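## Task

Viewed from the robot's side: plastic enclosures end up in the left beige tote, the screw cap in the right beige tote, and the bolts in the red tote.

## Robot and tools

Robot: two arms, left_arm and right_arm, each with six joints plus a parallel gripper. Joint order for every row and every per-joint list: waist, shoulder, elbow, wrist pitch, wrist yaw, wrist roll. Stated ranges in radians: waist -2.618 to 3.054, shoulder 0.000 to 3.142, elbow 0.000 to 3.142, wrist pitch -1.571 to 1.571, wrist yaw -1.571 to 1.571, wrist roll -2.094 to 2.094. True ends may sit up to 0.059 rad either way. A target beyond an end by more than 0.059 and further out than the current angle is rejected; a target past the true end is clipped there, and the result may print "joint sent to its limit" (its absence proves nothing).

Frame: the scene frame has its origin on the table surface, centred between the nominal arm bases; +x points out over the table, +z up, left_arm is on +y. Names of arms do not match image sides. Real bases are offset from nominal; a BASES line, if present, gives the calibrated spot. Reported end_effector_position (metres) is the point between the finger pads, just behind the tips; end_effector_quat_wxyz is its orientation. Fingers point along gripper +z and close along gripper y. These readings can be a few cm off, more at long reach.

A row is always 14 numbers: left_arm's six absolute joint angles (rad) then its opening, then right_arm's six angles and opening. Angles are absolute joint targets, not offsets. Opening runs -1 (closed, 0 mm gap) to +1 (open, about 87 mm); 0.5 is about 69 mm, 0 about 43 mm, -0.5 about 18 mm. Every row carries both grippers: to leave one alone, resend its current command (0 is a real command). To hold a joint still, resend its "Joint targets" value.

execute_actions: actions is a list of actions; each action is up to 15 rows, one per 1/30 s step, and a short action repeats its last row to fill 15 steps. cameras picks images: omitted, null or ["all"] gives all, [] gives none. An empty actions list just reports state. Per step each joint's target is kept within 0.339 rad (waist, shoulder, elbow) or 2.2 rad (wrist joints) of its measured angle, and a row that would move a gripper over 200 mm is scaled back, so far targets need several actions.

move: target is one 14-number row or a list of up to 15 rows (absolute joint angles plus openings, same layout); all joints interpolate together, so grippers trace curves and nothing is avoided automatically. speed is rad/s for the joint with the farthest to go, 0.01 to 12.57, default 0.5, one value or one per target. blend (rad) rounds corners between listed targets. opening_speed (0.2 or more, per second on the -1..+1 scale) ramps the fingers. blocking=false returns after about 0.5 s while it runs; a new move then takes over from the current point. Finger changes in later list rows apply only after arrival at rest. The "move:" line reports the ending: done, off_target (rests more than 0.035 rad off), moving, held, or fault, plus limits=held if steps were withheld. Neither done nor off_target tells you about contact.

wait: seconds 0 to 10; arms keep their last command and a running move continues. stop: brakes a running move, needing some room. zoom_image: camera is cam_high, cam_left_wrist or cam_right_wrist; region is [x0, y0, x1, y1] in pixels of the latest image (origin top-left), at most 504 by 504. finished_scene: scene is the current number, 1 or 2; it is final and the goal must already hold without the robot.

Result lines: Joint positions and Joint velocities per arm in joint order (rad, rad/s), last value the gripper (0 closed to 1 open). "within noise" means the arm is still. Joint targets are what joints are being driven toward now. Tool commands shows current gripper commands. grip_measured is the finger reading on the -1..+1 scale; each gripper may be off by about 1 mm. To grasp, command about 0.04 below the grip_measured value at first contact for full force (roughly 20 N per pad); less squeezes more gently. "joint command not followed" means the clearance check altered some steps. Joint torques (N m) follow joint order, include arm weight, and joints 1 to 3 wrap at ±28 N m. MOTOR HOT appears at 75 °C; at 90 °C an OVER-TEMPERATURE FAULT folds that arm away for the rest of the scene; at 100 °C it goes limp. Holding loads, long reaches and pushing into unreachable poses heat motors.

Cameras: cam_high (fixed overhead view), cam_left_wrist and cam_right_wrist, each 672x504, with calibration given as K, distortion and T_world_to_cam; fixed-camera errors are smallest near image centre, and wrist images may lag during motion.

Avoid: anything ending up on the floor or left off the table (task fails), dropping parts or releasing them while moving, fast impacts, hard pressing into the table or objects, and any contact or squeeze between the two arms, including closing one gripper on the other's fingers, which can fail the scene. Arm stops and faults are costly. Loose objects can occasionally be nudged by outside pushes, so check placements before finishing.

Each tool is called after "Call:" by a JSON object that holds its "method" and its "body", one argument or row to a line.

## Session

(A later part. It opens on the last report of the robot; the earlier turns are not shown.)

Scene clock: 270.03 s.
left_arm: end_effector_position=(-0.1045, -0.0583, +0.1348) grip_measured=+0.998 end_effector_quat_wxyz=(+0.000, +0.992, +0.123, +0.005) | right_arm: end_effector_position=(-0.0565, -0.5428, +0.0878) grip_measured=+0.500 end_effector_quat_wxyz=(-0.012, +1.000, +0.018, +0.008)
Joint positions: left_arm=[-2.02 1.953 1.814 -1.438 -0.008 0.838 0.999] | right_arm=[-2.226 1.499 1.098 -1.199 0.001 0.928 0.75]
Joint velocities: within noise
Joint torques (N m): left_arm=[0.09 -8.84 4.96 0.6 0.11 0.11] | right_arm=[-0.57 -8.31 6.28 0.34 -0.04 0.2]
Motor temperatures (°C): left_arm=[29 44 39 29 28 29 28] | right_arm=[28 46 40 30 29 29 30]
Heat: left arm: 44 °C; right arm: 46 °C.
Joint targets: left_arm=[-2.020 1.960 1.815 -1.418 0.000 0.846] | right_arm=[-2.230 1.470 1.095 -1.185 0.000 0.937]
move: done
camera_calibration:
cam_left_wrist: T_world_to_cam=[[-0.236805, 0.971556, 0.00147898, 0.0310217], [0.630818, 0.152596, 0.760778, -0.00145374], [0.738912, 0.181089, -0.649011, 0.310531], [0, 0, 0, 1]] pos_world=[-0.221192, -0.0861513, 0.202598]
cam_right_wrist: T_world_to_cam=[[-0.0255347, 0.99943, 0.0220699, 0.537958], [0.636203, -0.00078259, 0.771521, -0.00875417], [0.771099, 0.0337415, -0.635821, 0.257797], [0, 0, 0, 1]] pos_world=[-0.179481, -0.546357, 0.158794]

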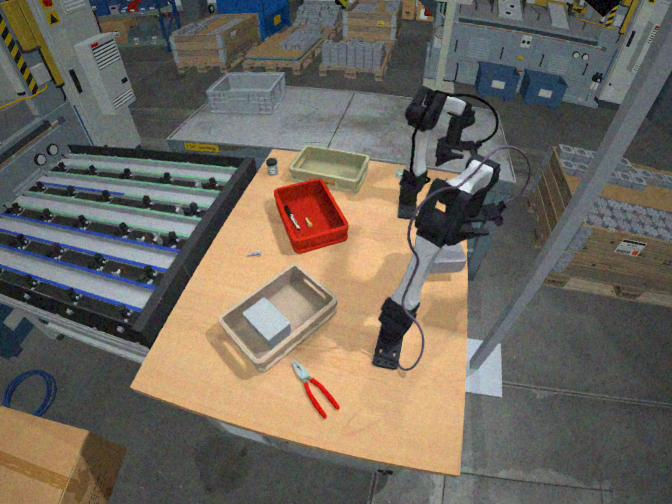

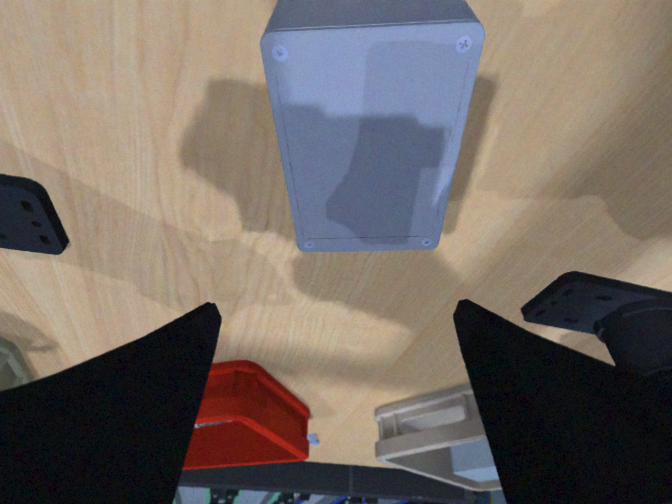

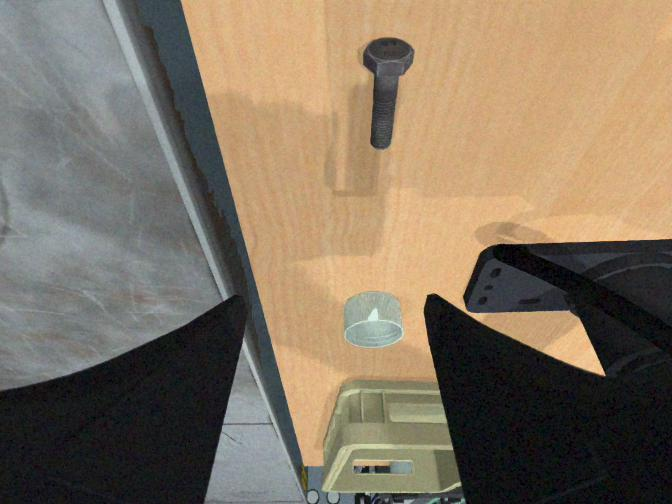

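Call:
{"method": "move", "body": {
  "target": [-2.074,1.935,1.537,-1.164,0,0.744,1,-2.41,1.525,0.963,-1,0,0.743,0.5],
  "cameras": ["cam_left_wrist","cam_right_wrist"]
}}

Scene clock: 291.80 s.
left_arm: end_effector_position=(-0.1164, -0.0409, +0.0661) grip_measured=+0.998 end_effector_quat_wxyz=(-0.009, +0.990, +0.142, +0.012) | right_arm: end_effector_position=(-0.0927, -0.5180, +0.0497) grip_measured=+0.500 end_effector_quat_wxyz=(+0.000, +1.000, +0.017, -0.001)
Joint positions: left_arm=[-2.069 1.953 1.537 -1.184 -0.008 0.751 0.999] | right_arm=[-2.405 1.52 0.966 -1.015 0.001 0.751 0.75]
Joint velocities: within noise
Joint torques (N m): left_arm=[-0.29 -11.3 4.86 0.58 0.09 -0.02] | right_arm=[-0.61 -5.03 6.16 0.41 -0.05 0]
Motor temperatures (°C): left_arm=[29 42 39 29 28 29 28] | right_arm=[28 41 38 30 29 29 30]
Heat: left arm: 42 °C; right arm: 41 °C.
Joint targets: left_arm=[-2.074 1.935 1.537 -1.164 0.000 0.744] | right_arm=[-2.410 1.525 0.963 -1.000 0.000 0.743]
move: done
camera_calibration:
cam_left_wrist: T_world_to_cam=[[-0.274052, 0.961576, 0.0163559, 0.00567855], [0.615427, 0.162279, 0.771307, 0.0536576], [0.739016, 0.221444, -0.636253, 0.272414], [0, 0, 0, 1]] pos_world=[-0.232784, -0.0744924, 0.131845]
cam_right_wrist: T_world_to_cam=[[-0.0230477, 0.999731, -0.00257218, 0.51471], [0.649469, 0.0169287, 0.7602, 0.054678], [0.760039, 0.0158503, -0.649684, 0.2511], [0, 0, 0, 1]] pos_world=[-0.214495, -0.519478, 0.122894]
Images, in order (width x height): cam_left_wrist 672x504, cam_right_wrist 672x504.

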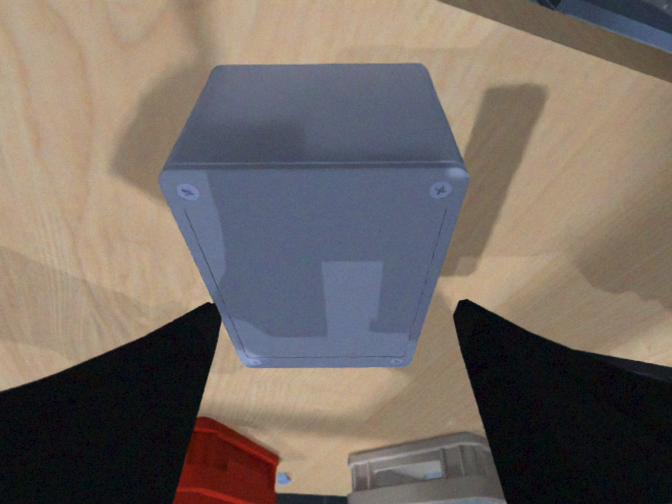

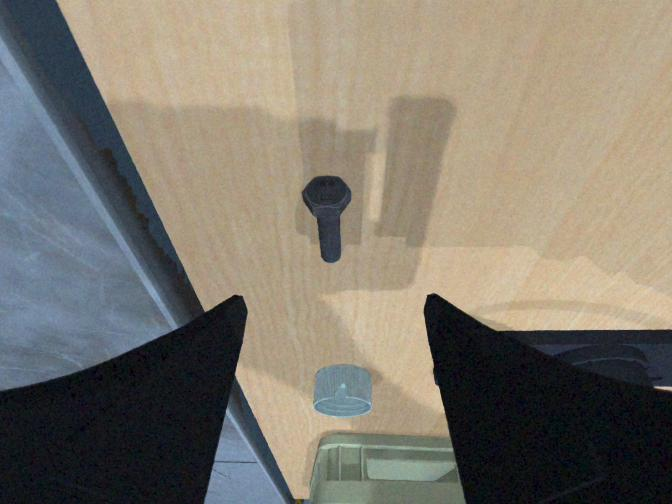

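Call:
{"method": "move", "body": {
  "target": [
    [-2.074,1.953,1.537,-1.137,0,0.744,1,-2.41,1.53,0.955,-0.99,0,0.743,0.5],
    [-2.074,1.99,1.435,-1.008,0,0.744,1,-2.41,1.6,0.861,-0.825,0,0.743,0.5]
  ],
  "cameras": ["cam_left_wrist","cam_right_wrist"],
  "speed": [0.2,0.12]
}}

Scene clock: 312.20 s.
left_arm: end_effector_position=(-0.1196, -0.0462, +0.0323) grip_measured=+0.998 end_effector_quat_wxyz=(+0.003, +0.990, +0.143, +0.002) | right_arm: end_effector_position=(-0.0944, -0.5196, +0.0097) grip_measured=+0.500 end_effector_quat_wxyz=(+0.001, +1.000, +0.017, -0.001)
Joint positions: left_arm=[-2.069 1.977 1.437 -1.029 -0.008 0.75 0.999] | right_arm=[-2.405 1.593 0.866 -0.841 0.001 0.75 0.75]
Joint velocities: within noise
Joint torques (N m): left_arm=[-0.35 -8.23 4.64 0.68 0.1 -0.02] | right_arm=[-0.58 -5.16 5.67 0.42 -0.04 0]
Motor temperatures (°C): left_arm=[29 42 38 29 28 29 28] | right_arm=[28 37 37 30 29 29 29]
Heat: left arm: 42 °C; right arm: 37 °C.
Joint targets: left_arm=[-2.074 1.990 1.435 -1.008 0.000 0.744] | right_arm=[-2.410 1.600 0.861 -0.825 0.000 0.743]
move: done
camera_calibration:
cam_left_wrist: T_world_to_cam=[[-0.274366, 0.961611, -0.00519414, 0.011098], [0.627506, 0.183127, 0.75677, 0.0853877], [0.72867, 0.204373, -0.653661, 0.252947], [0, 0, 0, 1]] pos_world=[-0.234851, -0.0780043, 0.100781]
cam_right_wrist: T_world_to_cam=[[-0.0234351, 0.999721, -0.00301739, 0.516118], [0.649836, 0.0175267, 0.759872, 0.0865708], [0.759713, 0.0158468, -0.650066, 0.226314], [0, 0, 0, 1]] pos_world=[-0.216095, -0.521078, 0.0828936]
Images, in order (width x height): cam_left_wrist 672x504, cam_right_wrist 672x504.

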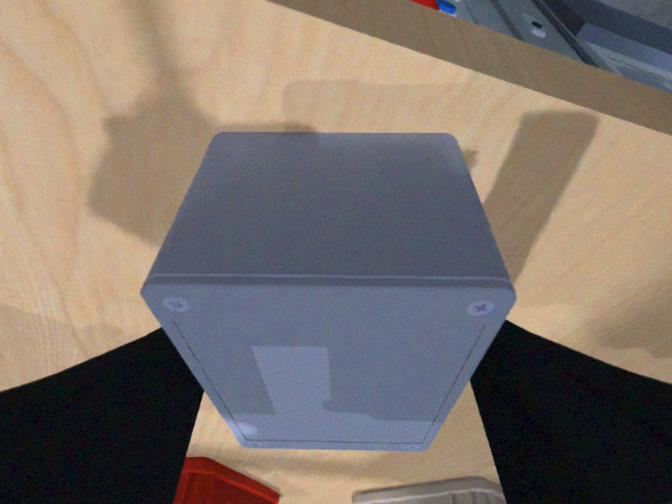

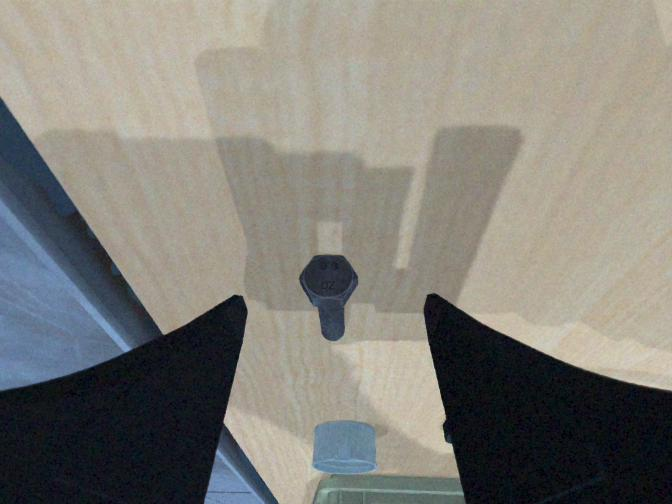

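Call:
{"method": "move", "body": {
  "target": [-2.074,1.99,1.435,-1.008,0,0.744,0.5,-2.41,1.6,0.861,-0.825,0,0.743,-0.95],
  "cameras": ["cam_right_wrist"],
  "opening_speed": 0.6
}}

Scene clock: 320.70 s.
left_arm: end_effector_position=(-0.1199, -0.0467, +0.0322) grip_measured=+0.718 end_effector_quat_wxyz=(+0.004, +0.990, +0.143, +0.002) | right_arm: end_effector_position=(-0.0947, -0.5199, +0.0096) grip_measured=-0.707 end_effector_quat_wxyz=(+0.001, +1.000, +0.017, -0.002)
Joint positions: left_arm=[-2.069 1.977 1.437 -1.027 -0.008 0.75 0.859] | right_arm=[-2.405 1.593 0.866 -0.839 0.001 0.75 0.146]
Joint velocities: within noise
Joint torques (N m): left_arm=[-0.29 -8.25 4.6 0.66 0.08 -0.01] | right_arm=[-0.62 -5.15 5.7 0.41 -0.05 0]
Motor temperatures (°C): left_arm=[29 42 38 29 28 29 28] | right_arm=[28 36 37 30 29 29 29]
Heat: left arm: 42 °C; right arm: 37 °C.
Joint targets: left_arm=[-2.074 1.990 1.435 -1.008 0.000 0.744] | right_arm=[-2.410 1.600 0.861 -0.825 0.000 0.743]
move: done
camera_calibration:
cam_right_wrist: T_world_to_cam=[[-0.0238449, 0.999707, -0.0040899, 0.516408], [0.650627, 0.0186245, 0.759169, 0.0874324], [0.759023, 0.0154413, -0.650881, 0.226243], [0, 0, 0, 1]] pos_world=[-0.216296, -0.521379, 0.0829936]
Images, in order (width x height): cam_right_wrist 672x504.

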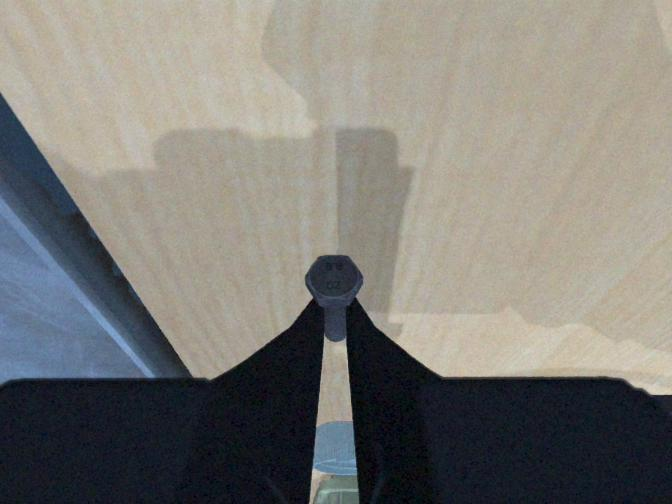

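Call:
{"method": "move", "body": {
  "target": [
    [-2.07,1.95,1.75,-1.38,0,0.744,0.5,-2.41,1.55,1.2,-1.2,0,0.743,-0.95],
    [-1.8,1.75,1.9,-1.55,0,0.7,0.5,-2.1,1.6,1.75,-1.55,0,0.8,-0.95],
    [-0.3,1.7,1.85,-1.55,0,0.36,0.5,0.3,1.85,2.0,-1.571,0,1.3,-0.95],
    [-0.19,1.717,1.545,-1.375,0,0.345,0.5,0.41,1.976,1.835,-1.41,0,1.4,-0.95]
  ],
  "speed": [0.3,0.5,0.8,0.4],
  "blend": [0.05,0.1,0.1,0]
}}

Scene clock: 346.33 s.
left_arm: end_effector_position=(+0.2951, +0.2096, +0.1359) grip_measured=+0.718 end_effector_quat_wxyz=(-0.008, +0.287, +0.958, +0.002) | right_arm: end_effector_position=(+0.3546, -0.1461, +0.1327) grip_measured=-0.707 end_effector_quat_wxyz=(+0.003, +0.451, +0.893, +0.004)
Joint positions: left_arm=[-0.195 1.74 1.543 -1.391 -0.005 0.351 0.859] | right_arm=[0.406 1.974 1.837 -1.423 0.001 1.39 0.146]
Joint velocities: within noise
Joint torques (N m): left_arm=[0.62 -9.99 5.15 0.59 0.04 -0.01] | right_arm=[0.32 -9.36 6.46 0.36 -0.03 0.2]
Motor temperatures (°C): left_arm=[29 43 38 29 28 29 29] | right_arm=[28 35 37 29 29 29 30]
Heat: left arm: 43 °C; right arm: 37 °C.
Joint targets: left_arm=[-0.190 1.717 1.545 -1.375 0.000 0.345] | right_arm=[0.410 1.976 1.835 -1.410 0.000 1.400]
move: done
camera_calibration:
cam_left_wrist: T_world_to_cam=[[-0.557353, -0.83027, 0.00297723, 0.337374], [-0.532899, 0.360476, 0.765556, 0.00389838], [-0.636692, 0.425099, -0.643362, 0.321444], [0, 0, 0, 1]] pos_world=[0.394774, 0.142061, 0.202816]
cam_right_wrist: T_world_to_cam=[[-0.811053, -0.58485, -0.0119365, 0.202581], [-0.387756, 0.522227, 0.759556, 0.136513], [-0.437993, 0.620669, -0.650333, 0.47232], [0, 0, 0, 1]] pos_world=[0.424111, -0.245966, 0.205894]

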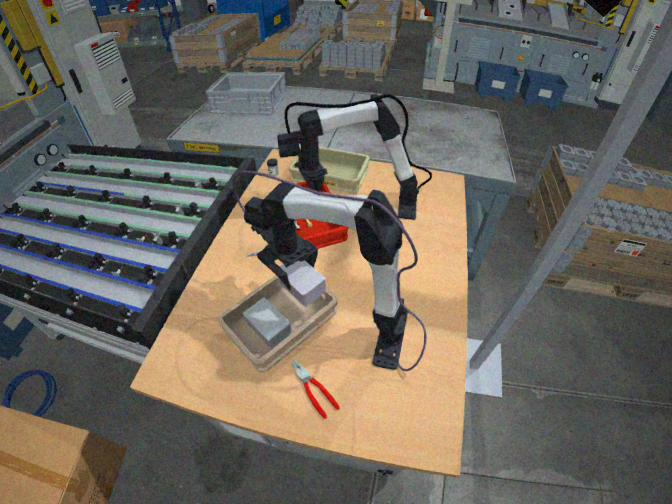

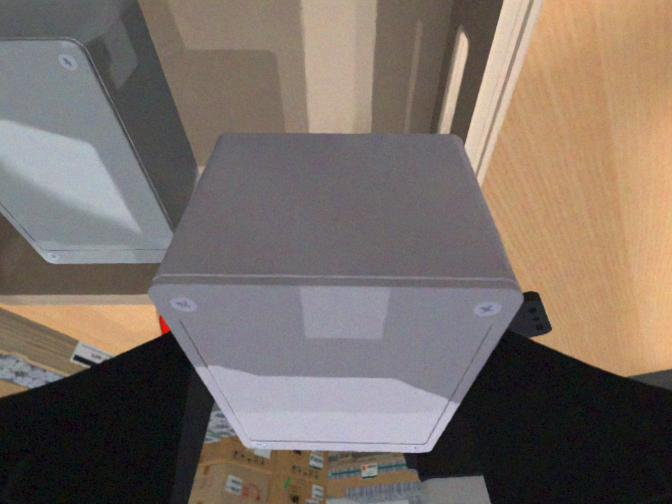

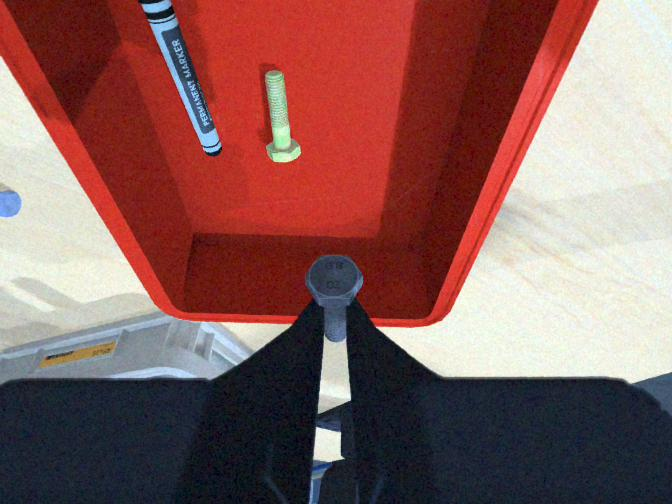

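Call:
{"method": "move", "body": {
  "target": [
    [-0.166,1.765,1.5,-1.29,0,0.37,0.5,0.41,2.0,1.65,-1.205,0,1.4,-0.95],
    [-0.166,1.8,1.404,-1.17,0,0.37,0.5,0.41,2.03,1.46,-0.988,0,1.4,-0.95]
  ],
  "speed": 0.25,
  "cameras": ["cam_left_wrist","cam_right_wrist"]
}}

Scene clock: 360.80 s.
left_arm: end_effector_position=(+0.3101, +0.2130, +0.0848) grip_measured=+0.718 end_effector_quat_wxyz=(-0.002, +0.282, +0.959, +0.002) | right_arm: end_effector_position=(+0.3544, -0.1462, +0.0215) grip_measured=-0.707 end_effector_quat_wxyz=(+0.002, +0.451, +0.893, +0.003)
Joint positions: left_arm=[-0.173 1.791 1.403 -1.186 -0.005 0.362 0.859] | right_arm=[0.406 2.025 1.463 -1.002 0.001 1.39 0.146]
Joint velocities: within noise
Joint torques (N m): left_arm=[0.72 -7.38 5.03 0.63 0.06 0.11] | right_arm=[0.31 -9.31 6.16 0.35 -0.03 0.19]
Motor temperatures (°C): left_arm=[29 42 38 29 28 29 29] | right_arm=[28 37 37 29 29 29 30]
Heat: left arm: 42 °C; right arm: 37 °C.
Joint targets: left_arm=[-0.166 1.800 1.404 -1.170 0.000 0.370] | right_arm=[0.410 2.030 1.460 -0.988 0.000 1.400]
move: done
camera_calibration:
cam_left_wrist: T_world_to_cam=[[-0.547772, -0.836626, -0.00178977, 0.347488], [-0.547165, 0.356631, 0.757248, 0.0557705], [-0.632895, 0.415779, -0.653125, 0.298249], [0, 0, 0, 1]] pos_world=[0.409621, 0.146822, 0.153184]
cam_right_wrist: T_world_to_cam=[[-0.811269, -0.584606, -0.0089183, 0.201117], [-0.385475, 0.523338, 0.759952, 0.220244], [-0.439605, 0.619963, -0.649918, 0.400474], [0, 0, 0, 1]] pos_world=[0.424109, -0.245967, 0.0946941]
Images, in order (width x height): cam_left_wrist 672x504, cam_right_wrist 672x504.

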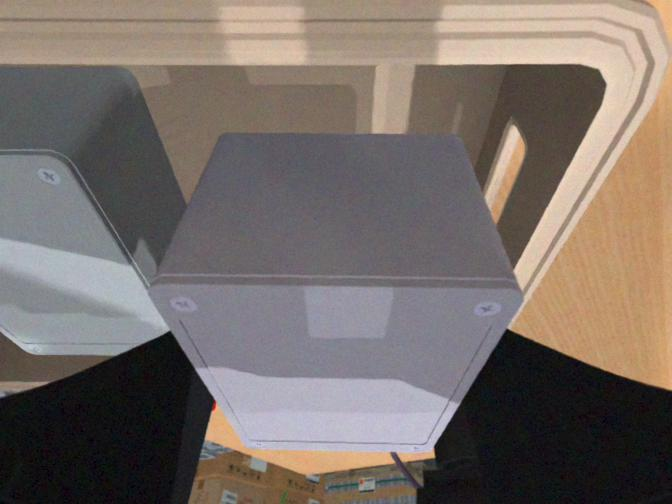

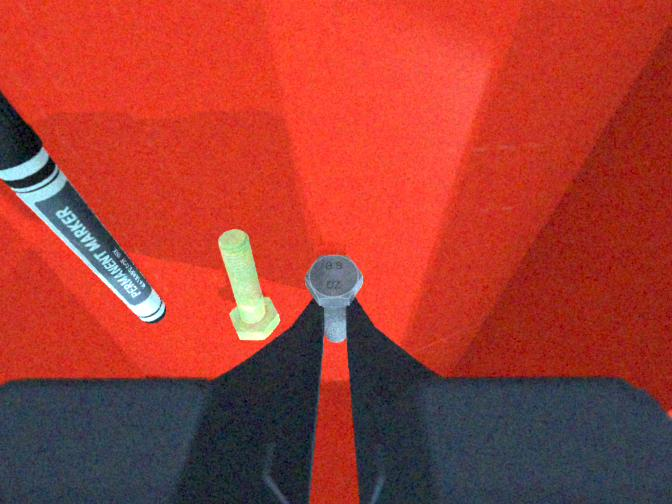

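Lower both to contact.

Call:
{"method": "move", "body": {
  "target": [
    [-0.166,1.834,1.283,-1.015,0,0.37,0.5,0.41,2.03,1.435,-0.96,0,1.4,-0.95],
    [-0.166,1.834,1.255,-0.987,0,0.37,0.5,0.41,2.03,1.43,-0.955,0,1.4,-0.95]
  ],
  "speed": [0.15,0.05],
  "cameras": []
}}

Scene clock: 366.13 s.
left_arm: end_effector_position=(+0.3080, +0.2135, +0.0410) grip_measured=+0.718 end_effector_quat_wxyz=(-0.003, +0.282, +0.959, +0.002) | right_arm: end_effector_position=(+0.3532, -0.1455, +0.0178) grip_measured=-0.707 end_effector_quat_wxyz=(+0.000, +0.451, +0.893, +0.005)
Joint positions: left_arm=[-0.173 1.824 1.266 -1.019 -0.005 0.363 0.859] | right_arm=[0.406 2.025 1.447 -0.984 -0.006 1.39 0.146]
Joint velocities: within noise
Joint torques (N m): left_arm=[0.7 -7.3 3.85 0.81 0.06 0.12] | right_arm=[0.29 -9.26 4.77 0.51 0.05 0.19]
Motor temperatures (°C): left_arm=[29 42 38 29 28 29 29] | right_arm=[28 37 37 29 29 29 31]
Heat: left arm: 42 °C; right arm: 37 °C.
Joint targets: left_arm=[-0.166 1.834 1.255 -0.987 0.000 0.370] | right_arm=[0.410 2.030 1.430 -0.955 0.000 1.400]
move: done
No camera images: "cameras" was empty.

Call:
{"method": "move", "body": {
  "target": [-0.166,1.834,1.265,-1.007,0,0.37,0.92,0.41,2.03,1.445,-0.972,0,1.4,-0.4],
  "opening_speed": 0.3,
  "cameras": []
}}

Call:
{"method": "move", "body": {
  "target": [
    [-0.166,1.82,1.46,-1.22,0,0.37,0.92,0.41,2.01,1.7,-1.26,0,1.4,-0.4],
    [-0.166,1.75,1.8,-1.5,0,0.3,0.92,0.3,1.75,2.0,-1.55,0,0.8,-0.4]
  ],
  "speed": [0.2,0.5],
  "cameras": ["cam_left_wrist","cam_high"]
}}

Call:
{"method": "move", "body": {
  "target": [
    [-0.3,2.0,2.0,-1.2,0,0,1,-0.8,1.55,1.7,-1.5,0,0.2,1],
    [-0.36,2.262,2.098,-0.96,0,0,1,-1.45,1.3,0.96,-1.218,0,0,1]
  ],
  "speed": [0.7,0.6],
  "blend": [0.1,0]
}}

Scene clock: 392.07 s.
left_arm: end_effector_position=(+0.3080, +0.2135, +0.0410) grip_measured=+0.920 end_effector_quat_wxyz=(-0.003, +0.282, +0.959, +0.002) | right_arm: end_effector_position=(+0.3532, -0.1453, +0.0179) grip_measured=-0.400 end_effector_quat_wxyz=(+0.000, +0.451, +0.892, +0.006)
Joint positions: left_arm=[-0.173 1.824 1.266 -1.019 -0.005 0.363 0.96] | right_arm=[0.406 2.025 1.447 -0.983 -0.007 1.39 0.3]
Joint velocities: within noise
Joint torques (N m): left_arm=[0.73 -7.3 4.71 0.59 0.05 0.11] | right_arm=[0.31 -9.28 6.27 0.34 0.05 0.2]
Motor temperatures (°C): left_arm=[29 40 37 30 28 29 29] | right_arm=[28 39 37 30 29 29 31]
Heat: left arm: 40 °C; right arm: 39 °C.
Joint targets: left_arm=[-0.166 1.834 1.265 -1.007 0.000 0.370] | right_arm=[0.410 2.030 1.445 -0.972 0.000 1.400]
move: done
No camera images: "cameras" was empty.

Scene clock: 395.53 s.
left_arm: end_effector_position=(+0.3231, +0.2080, +0.1778) grip_measured=+0.920 end_effector_quat_wxyz=(+0.039, +0.255, +0.966, +0.004) | right_arm: end_effector_position=(+0.3390, -0.2012, +0.2317) grip_measured=-0.400 end_effector_quat_wxyz=(+0.095, +0.224, +0.968, +0.067)
Joint positions: left_arm=[-0.173 1.785 1.777 -1.486 -0.005 0.306 0.96] | right_arm=[0.306 1.772 1.978 -1.544 -0.007 0.809 0.3]
Joint velocities: within noise
Joint torques (N m): left_arm=[0.69 -11.43 6.83 0.43 0.05 -0.05] | right_arm=[-0.69 -9.87 8.69 0.55 0.04 -0.01]
Motor temperatures (°C): left_arm=[29 40 38 30 28 29 29] | right_arm=[28 39 37 30 29 29 30]
Heat: left arm: 40 °C; right arm: 39 °C.
Joint targets: left_arm=[-0.166 1.750 1.800 -1.500 0.000 0.300] | right_arm=[0.300 1.750 2.000 -1.550 0.000 0.800]
move: done
camera_calibration:
cam_left_wrist: T_world_to_cam=[[-0.499218, -0.866059, -0.0268866, 0.345549], [-0.623965, 0.337792, 0.704673, 0.0322469], [-0.601207, 0.368562, -0.709022, 0.378893], [0, 0, 0, 1]] pos_world=[0.420418, 0.148728, 0.255211]
Images, in order (width x height): cam_high 672x504, cam_left_wrist 672x504.

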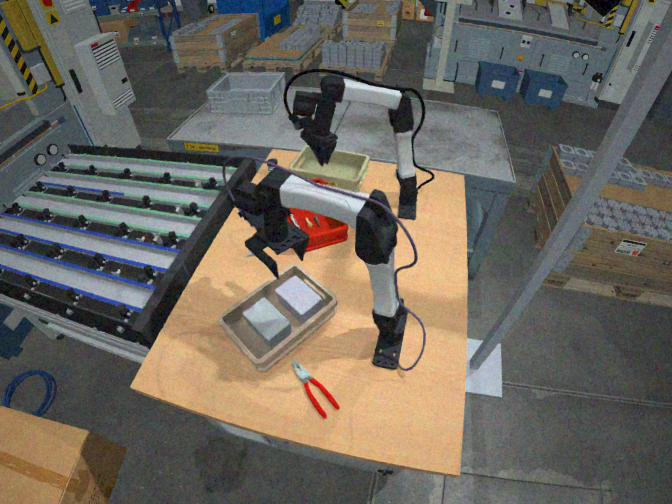

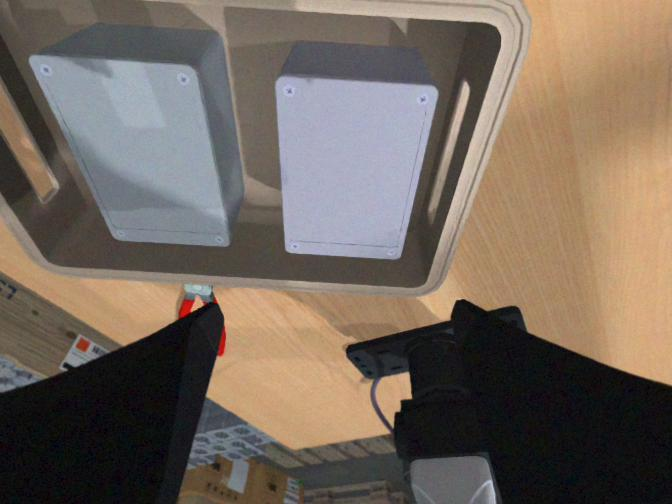

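Scene clock: 399.10 s.
left_arm: end_effector_position=(+0.4864, +0.0688, +0.0887) grip_measured=+0.997 end_effector_quat_wxyz=(+0.199, +0.193, +0.960, -0.036) | right_arm: end_effector_position=(+0.0693, -0.5011, +0.0912) grip_measured=+1.000 end_effector_quat_wxyz=(-0.005, +0.646, +0.763, +0.008)
Joint positions: left_arm=[-0.355 2.249 2.07 -0.985 -0.005 0.007 0.999] | right_arm=[-1.444 1.32 0.963 -1.232 -0.005 0.009 1]
Joint velocities: within noise
Joint torques (N m): left_arm=[-0.28 -11.19 7.75 1.46 0.04 -0.04] | right_arm=[-0.69 -5.93 6.34 0.38 -0.03 0]
Motor temperatures (°C): left_arm=[29 41 38 30 28 29 29] | right_arm=[28 39 37 30 29 29 30]
Heat: left arm: 41 °C; right arm: 39 °C.
Joint targets: left_arm=[-0.360 2.262 2.098 -0.960 0.000 0.000] | right_arm=[-1.450 1.300 0.960 -1.218 0.000 0.000]
move: done
camera_calibration:
cam_left_wrist: T_world_to_cam=[[-0.392437, -0.919737, -0.00881298, 0.254301], [-0.830546, 0.350231, 0.433049, 0.367769], [-0.395205, 0.177264, -0.901327, 0.395244], [0, 0, 0, 1]] pos_world=[0.561448, 0.0350231, 0.199223]
cam_right_wrist: T_world_to_cam=[[-0.987992, -0.15436, -0.00666433, -0.00937605], [-0.103016, 0.625988, 0.772998, 0.273827], [-0.115148, 0.764403, -0.634373, 0.588969], [0, 0, 0, 1]] pos_world=[0.0867638, -0.623069, 0.161896]

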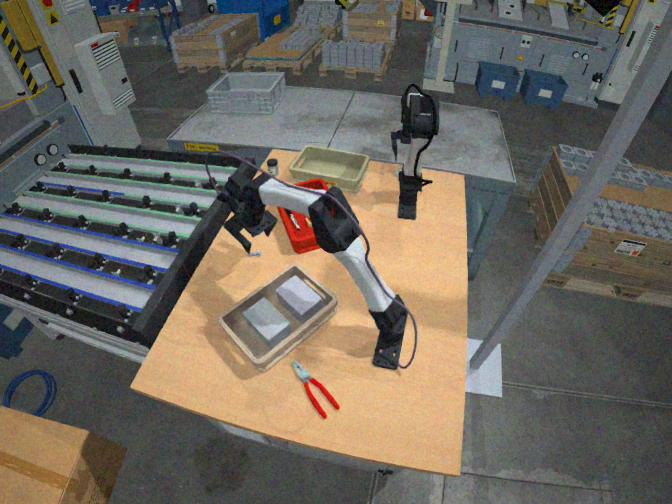

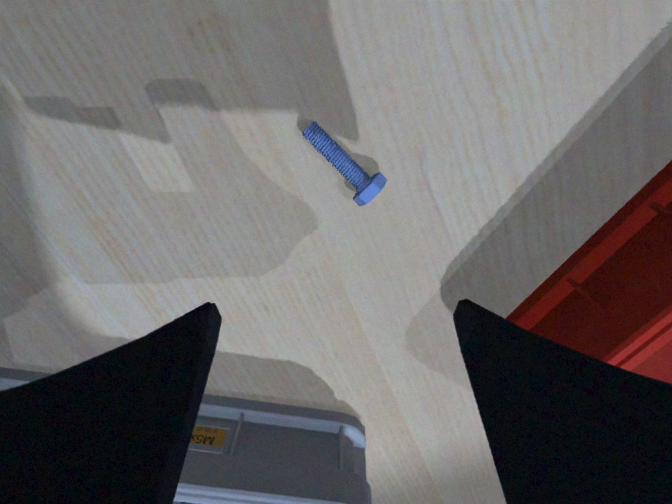

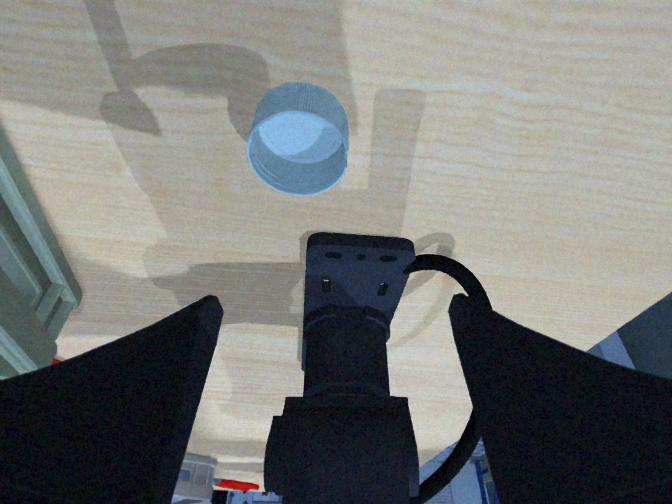

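Call:
{"method": "move", "body": {
  "target": [-0.4445,2.48,2.343,-1.025,-0.284,-0.805,1,-1.367,1.425,0.892,-1.033,0,0,1],
  "cameras": ["cam_left_wrist","cam_right_wrist"]
}}

Scene clock: 437.00 s.
left_arm: end_effector_position=(+0.5224, +0.0213, +0.0605) grip_measured=+0.998 end_effector_quat_wxyz=(+0.239, -0.182, +0.954, -0.015) | right_arm: end_effector_position=(+0.0855, -0.5201, +0.0548) grip_measured=+1.000 end_effector_quat_wxyz=(+0.002, +0.619, +0.786, +0.002)
Joint positions: left_arm=[-0.439 2.463 2.315 -1.014 -0.267 -0.797 0.999] | right_arm=[-1.374 1.419 0.897 -1.048 -0.005 0.008 1]
Joint velocities: left_arm=[within noise] | right_arm=[0.007 0.046 -0.007 0.081 0.051 -0.037 0]
Joint torques (N m): left_arm=[-0.36 -12.12 7.73 1.07 -0.36 -0.05] | right_arm=[0.61 -4.05 6.09 0.43 -0.03 -0.01]
Motor temperatures (°C): left_arm=[29 43 40 31 28 29 28] | right_arm=[28 36 37 29 29 29 30]
Heat: left arm: 43 °C; right arm: 37 °C.
Joint targets: left_arm=[-0.444 2.480 2.343 -1.025 -0.284 -0.805] | right_arm=[-1.367 1.425 0.892 -1.033 0.000 0.000]
move: done
camera_calibration:
cam_left_wrist: T_world_to_cam=[[0.332413, -0.936317, 0.113193, -0.161233], [-0.888335, -0.270521, 0.371052, 0.473705], [-0.316801, -0.223896, -0.921688, 0.361314], [0, 0, 0, 1]] pos_world=[0.588869, 0.0580791, 0.1755]
cam_right_wrist: T_world_to_cam=[[-0.974516, -0.224207, -0.00705308, -0.0339844], [-0.150738, 0.631252, 0.760788, 0.32303], [-0.166122, 0.742464, -0.648962, 0.575984], [0, 0, 0, 1]] pos_world=[0.111258, -0.63918, 0.127794]
Images, in order (width x height): cam_left_wrist 672x504, cam_right_wrist 672x504.

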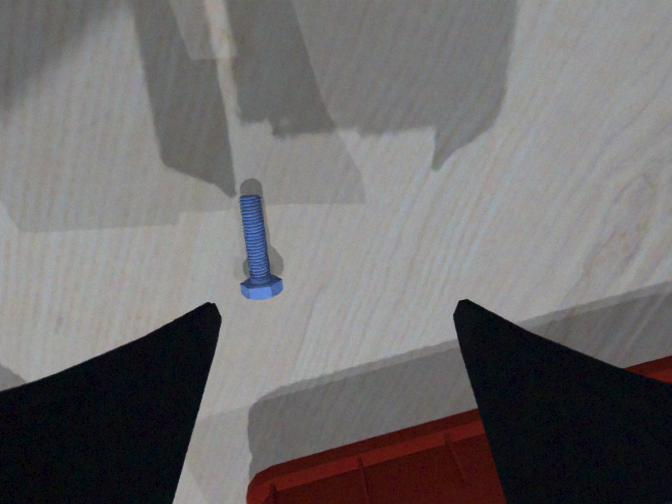

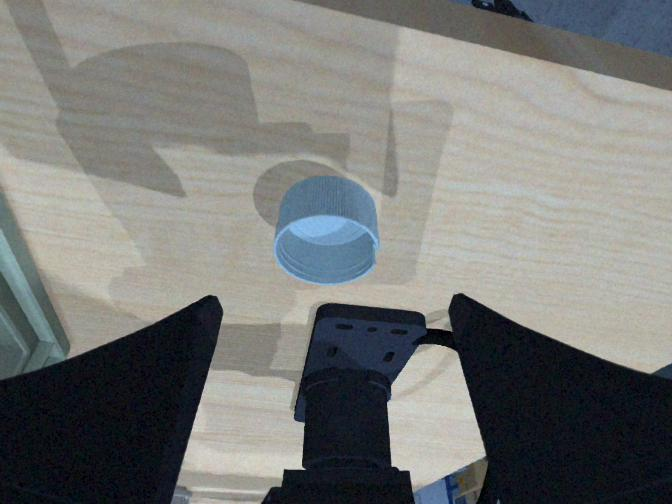

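Call:
{"method": "move", "body": {
  "target": [
    [-0.394,2.475,2.33,-1.025,-0.284,-0.805,1,-1.344,1.43,0.87,-1.0,0,0,1],
    [-0.394,2.405,2.02,-0.775,-0.284,-0.805,1,-1.344,1.484,0.747,-0.83,0,0,1]
  ],
  "cameras": ["cam_left_wrist","cam_right_wrist"],
  "speed": [0.3,0.15]
}}

Scene clock: 462.63 s.
left_arm: end_effector_position=(+0.5195, +0.0525, +0.0115) grip_measured=+0.998 end_effector_quat_wxyz=(+0.233, -0.204, +0.951, +0.003) | right_arm: end_effector_position=(+0.0886, -0.5149, +0.0092) grip_measured=+1.000 end_effector_quat_wxyz=(+0.001, +0.609, +0.793, +0.002)
Joint positions: left_arm=[-0.394 2.415 2.041 -0.813 -0.279 -0.798 0.999] | right_arm=[-1.35 1.478 0.752 -0.846 -0.005 0.008 1]
Joint velocities: within noise
Joint torques (N m): left_arm=[0.13 -14.48 3.66 1.56 -0.21 -0.03] | right_arm=[0.5 -4.16 5.67 0.41 -0.03 0]
Motor temperatures (°C): left_arm=[29 46 41 31 28 29 28] | right_arm=[28 35 38 29 29 29 30]
Heat: left arm: 46 °C; right arm: 38 °C.
Joint targets: left_arm=[-0.394 2.405 2.020 -0.775 -0.284 -0.805] | right_arm=[-1.344 1.484 0.747 -0.830 0.000 0.000]
move: off_target (left_arm); left_arm: the wrist pitch is farthest, 0.038 rad from its target
camera_calibration:
cam_left_wrist: T_world_to_cam=[[0.38173, -0.920097, 0.0877756, -0.151708], [-0.866683, -0.323328, 0.379895, 0.489169], [-0.321159, -0.221091, -0.920856, 0.324364], [0, 0, 0, 1]] pos_world=[0.586038, 0.0902901, 0.126176]
cam_right_wrist: T_world_to_cam=[[-0.968757, -0.247912, -0.00702716, -0.0429511], [-0.165717, 0.625964, 0.762041, 0.353403], [-0.184521, 0.739397, -0.64749, 0.543025], [0, 0, 0, 1]] pos_world=[0.117155, -0.633377, 0.0819943]
Images, in order (width x height): cam_left_wrist 672x504, cam_right_wrist 672x504.

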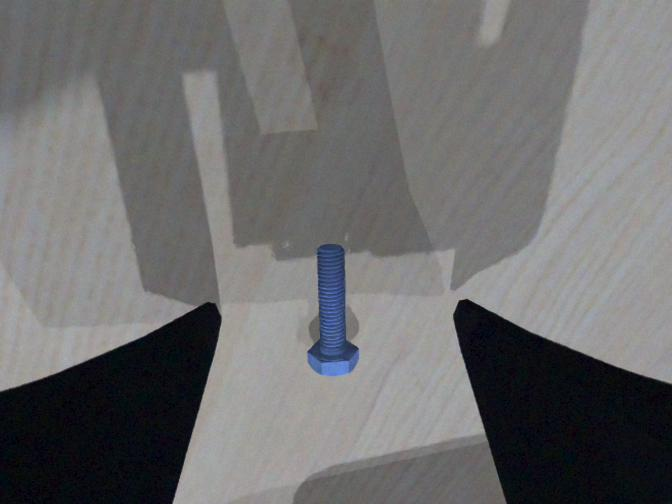

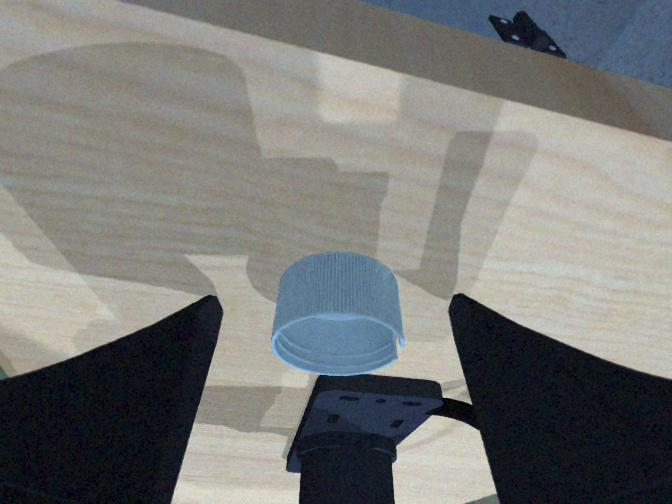

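Call:
{"method": "move", "body": {
  "target": [
    [-0.394,2.405,2.03,-0.785,-0.284,-0.805,-0.95,-1.344,1.484,0.747,-0.83,0,0,-0.15]
  ],
  "opening_speed": 0.8
}}

Scene clock: 491.47 s.
left_arm: end_effector_position=(+0.5197, +0.0545, +0.0098) grip_measured=-0.752 end_effector_quat_wxyz=(+0.236, -0.205, +0.950, +0.008) | right_arm: end_effector_position=(+0.0886, -0.5152, +0.0091) grip_measured=+0.023 end_effector_quat_wxyz=(+0.002, +0.609, +0.793, +0.002)
Joint positions: left_arm=[-0.394 2.415 2.034 -0.807 -0.291 -0.798 0.124] | right_arm=[-1.35 1.478 0.752 -0.845 -0.005 0.008 0.512]
Joint velocities: within noise
Joint torques (N m): left_arm=[0.16 -14.5 5.07 1.36 -0.13 -0.03] | right_arm=[0.5 -4.16 5.68 0.43 -0.03 0]
Motor temperatures (°C): left_arm=[29 54 40 32 28 29 28] | right_arm=[28 34 38 29 29 29 30]
Heat: left arm: 54 °C; right arm: 38 °C.
Joint targets: left_arm=[-0.394 2.405 2.030 -0.785 -0.284 -0.805] | right_arm=[-1.344 1.484 0.747 -0.830 0.000 0.000]
move: done
camera_calibration:
cam_left_wrist: T_world_to_cam=[[0.385088, -0.919448, 0.0795094, -0.151491], [-0.866562, -0.330609, 0.373856, 0.490948], [-0.317455, -0.212867, -0.924072, 0.320934], [0, 0, 0, 1]] pos_world=[0.585656, 0.0913397, 0.125068]
cam_right_wrist: T_world_to_cam=[[-0.968755, -0.24792, -0.00702002, -0.0429088], [-0.165941, 0.626865, 0.761251, 0.354131], [-0.184329, 0.738631, -0.648419, 0.542825], [0, 0, 0, 1]] pos_world=[0.117255, -0.633578, 0.0820941]

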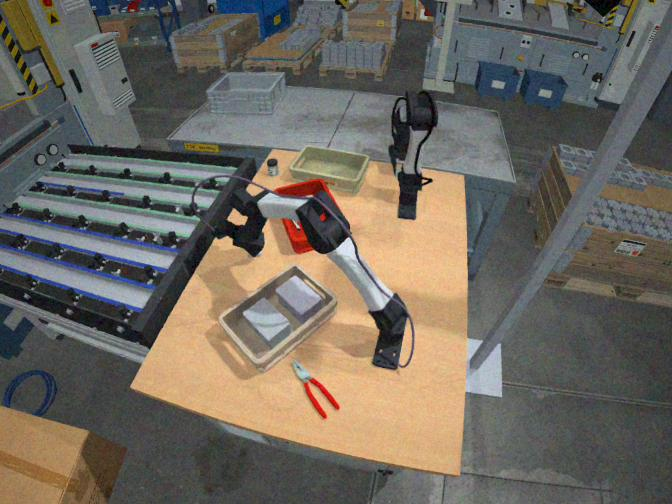

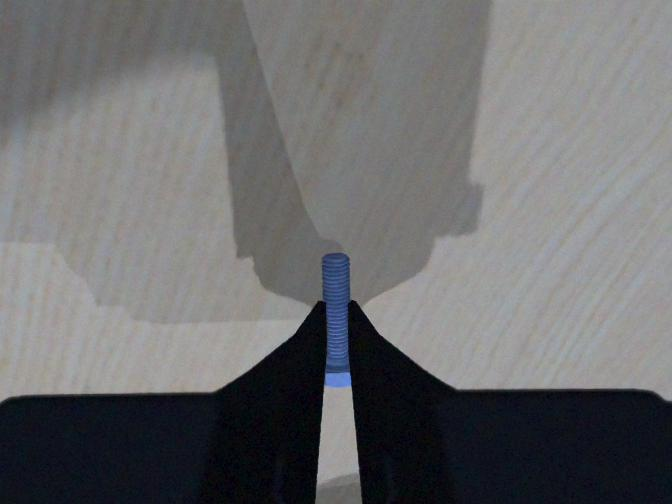

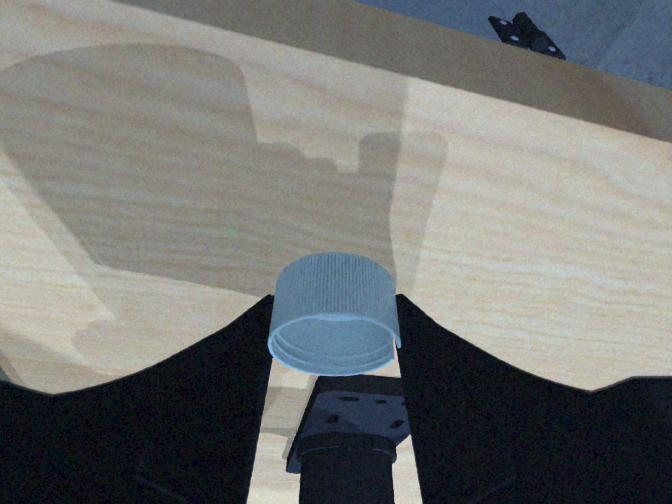

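Call:
{"method": "move", "body": {
  "target": [
    [-0.394,2.2,2.03,-0.99,-0.284,-0.805,-0.95,-1.344,1.484,0.95,-1.033,0,0,-0.15],
    [-0.394,2.0,2.03,-1.19,-0.284,-0.4,-0.95,-1.344,1.484,1.45,-1.536,0,0,-0.15],
    [-0.805,2.0,2.03,-1.19,-0.284,0.28,-0.95,-1.344,1.484,1.45,-1.536,0,0,-0.15],
    [-0.805,2.25,2.03,-0.94,-0.284,0.28,-0.95,-1.344,1.484,1.45,-1.536,0,0,-0.15]
  ],
  "speed": 0.5,
  "blend": 0.05
}}

Scene clock: 515.97 s.
left_arm: end_effector_position=(+0.3974, -0.0662, +0.0855) grip_measured=-0.752 end_effector_quat_wxyz=(+0.219, +0.490, +0.840, +0.084) | right_arm: end_effector_position=(+0.0945, -0.5363, +0.1738) grip_measured=+0.023 end_effector_quat_wxyz=(-0.003, +0.609, +0.793, +0.006)
Joint positions: left_arm=[-0.804 2.251 2.024 -0.966 -0.29 0.272 0.124] | right_arm=[-1.35 1.478 1.422 -1.528 -0.005 0.008 0.512]
Joint velocities: within noise
Joint torques (N m): left_arm=[-0.01 -12.51 6 1.41 -0.09 0.11] | right_arm=[0.49 -4.52 9.32 0.19 -0.03 -0.01]
Motor temperatures (°C): left_arm=[29 55 40 32 28 29 29] | right_arm=[28 34 38 29 29 29 30]
Heat: left arm: 55 °C; right arm: 38 °C.
Joint targets: left_arm=[-0.805 2.250 2.030 -0.940 -0.284 0.280] | right_arm=[-1.344 1.484 1.450 -1.536 0.000 0.000]
move: done
camera_calibration:
cam_left_wrist: T_world_to_cam=[[-0.790176, -0.498787, -0.356138, 0.310748], [-0.612512, 0.622536, 0.487113, 0.269295], [-0.0212571, 0.603043, -0.797425, 0.251842], [0, 0, 0, 1]] pos_world=[0.415845, -0.16452, 0.180317]
cam_right_wrist: T_world_to_cam=[[-0.968779, -0.247832, -0.00680942, -0.0413963], [-0.163534, 0.618132, 0.768875, 0.236783], [-0.186343, 0.745984, -0.639363, 0.668844], [0, 0, 0, 1]] pos_world=[0.123252, -0.655569, 0.245295]

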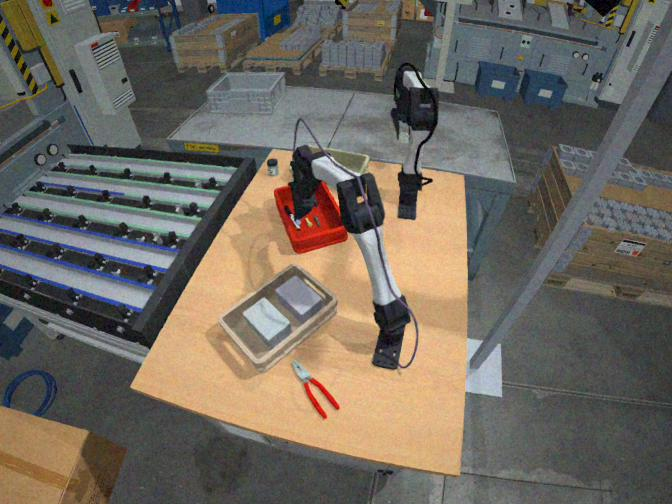

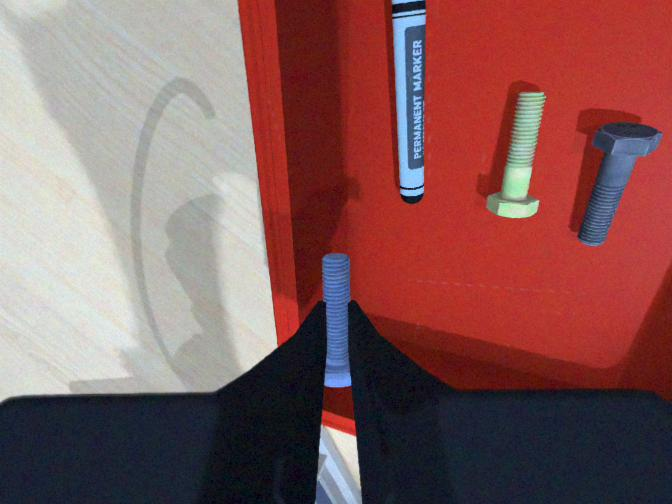

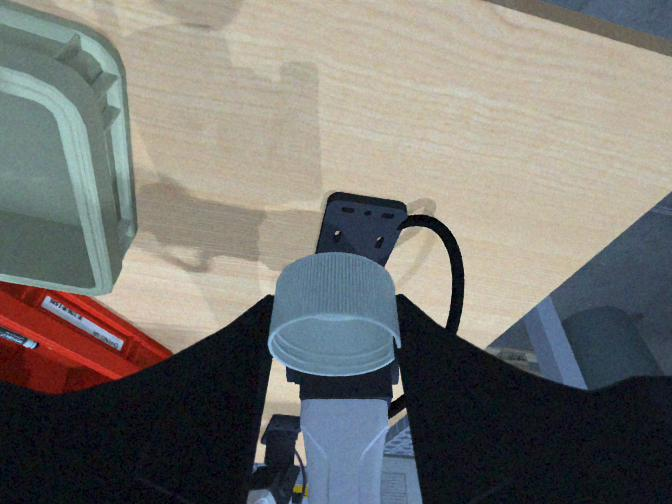

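Call:
{"method": "move", "body": {
  "target": [
    [-0.85,2.22,2.03,-0.97,-0.284,0.28,-0.95,-1.344,1.484,1.45,-1.536,0,0,-0.15],
    [-0.85,2.36,2.03,-0.83,-0.284,0.28,-0.95,-1.344,1.484,1.45,-1.536,0,0,-0.15]
  ],
  "speed": [0.3,0.25],
  "cameras": ["cam_left_wrist"]
}}

Scene clock: 528.73 s.
left_arm: end_effector_position=(+0.3946, -0.1001, +0.0422) grip_measured=-0.752 end_effector_quat_wxyz=(+0.224, +0.509, +0.827, +0.077) | right_arm: end_effector_position=(+0.0945, -0.5363, +0.1738) grip_measured=+0.023 end_effector_quat_wxyz=(-0.003, +0.609, +0.793, +0.006)
Joint positions: left_arm=[-0.852 2.352 2.024 -0.856 -0.29 0.273 0.124] | right_arm=[-1.35 1.478 1.422 -1.528 -0.005 0.008 0.512]
Joint velocities: within noise
Joint torques (N m): left_arm=[0.21 -12.4 5.97 1.46 -0.09 0.11] | right_arm=[0.5 -4.52 9.33 0.18 -0.03 -0.01]
Motor temperatures (°C): left_arm=[29 53 40 32 28 29 29] | right_arm=[28 34 38 29 29 29 31]
Heat: left arm: 53 °C; right arm: 38 °C.
Joint targets: left_arm=[-0.850 2.360 2.030 -0.830 -0.284 0.280] | right_arm=[-1.344 1.484 1.450 -1.536 0.000 0.000]
move: done
camera_calibration:
cam_left_wrist: T_world_to_cam=[[-0.812053, -0.461695, -0.356941, 0.288619], [-0.58346, 0.654872, 0.480329, 0.301726], [0.011985, 0.598314, -0.801172, 0.224196], [0, 0, 0, 1]] pos_world=[0.407733, -0.198478, 0.137712]
Images, in order (width x height): cam_left_wrist 672x504.

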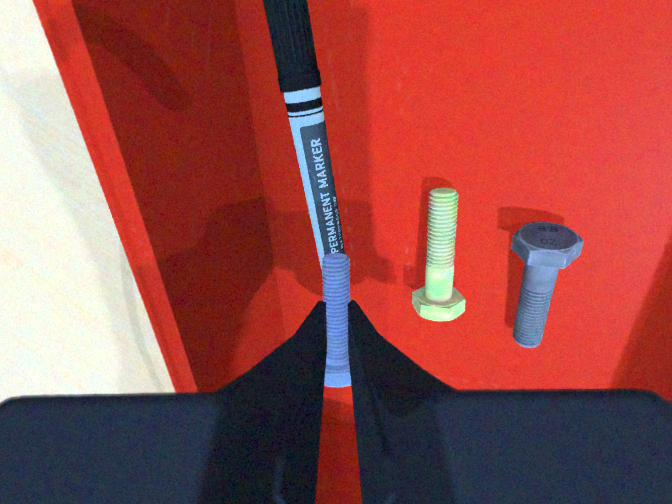

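Call:
{"method": "move", "body": {
  "target": [
    [-0.85,2.36,1.935,-0.735,-0.284,0.28,-0.95,-1.344,1.484,1.45,-1.536,0,0,-0.15]
  ],
  "speed": 0.1,
  "cameras": ["cam_left_wrist"]
}}

Scene clock: 538.67 s.
left_arm: end_effector_position=(+0.3938, -0.0991, +0.0208) grip_measured=-0.752 end_effector_quat_wxyz=(+0.227, +0.509, +0.827, +0.076) | right_arm: end_effector_position=(+0.0945, -0.5363, +0.1738) grip_measured=+0.023 end_effector_quat_wxyz=(-0.003, +0.609, +0.793, +0.006)
Joint positions: left_arm=[-0.852 2.352 1.937 -0.762 -0.29 0.273 0.124] | right_arm=[-1.35 1.478 1.422 -1.528 -0.005 0.008 0.512]
Joint velocities: within noise
Joint torques (N m): left_arm=[0.29 -12.33 5.3 1.46 -0.09 0.08] | right_arm=[0.49 -4.51 9.33 0.18 -0.03 0]
Motor temperatures (°C): left_arm=[29 53 40 32 28 29 29] | right_arm=[28 34 39 29 29 29 31]
Heat: left arm: 53 °C; right arm: 39 °C.
Joint targets: left_arm=[-0.850 2.360 1.935 -0.735 -0.284 0.280] | right_arm=[-1.344 1.484 1.450 -1.536 0.000 0.000]
move: done
camera_calibration:
cam_left_wrist: T_world_to_cam=[[-0.810601, -0.463301, -0.35816, 0.280118], [-0.585389, 0.657475, 0.474391, 0.312102], [0.0156955, 0.594205, -0.804161, 0.20461], [0, 0, 0, 1]] pos_world=[0.406553, -0.197001, 0.116808]
Images, in order (width x height): cam_left_wrist 672x504.

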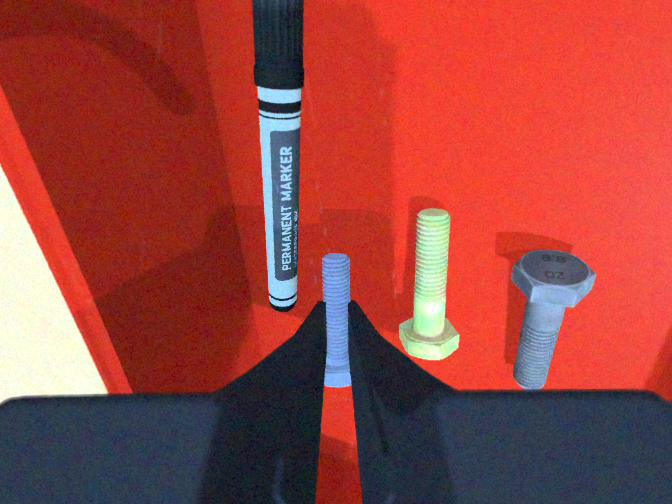

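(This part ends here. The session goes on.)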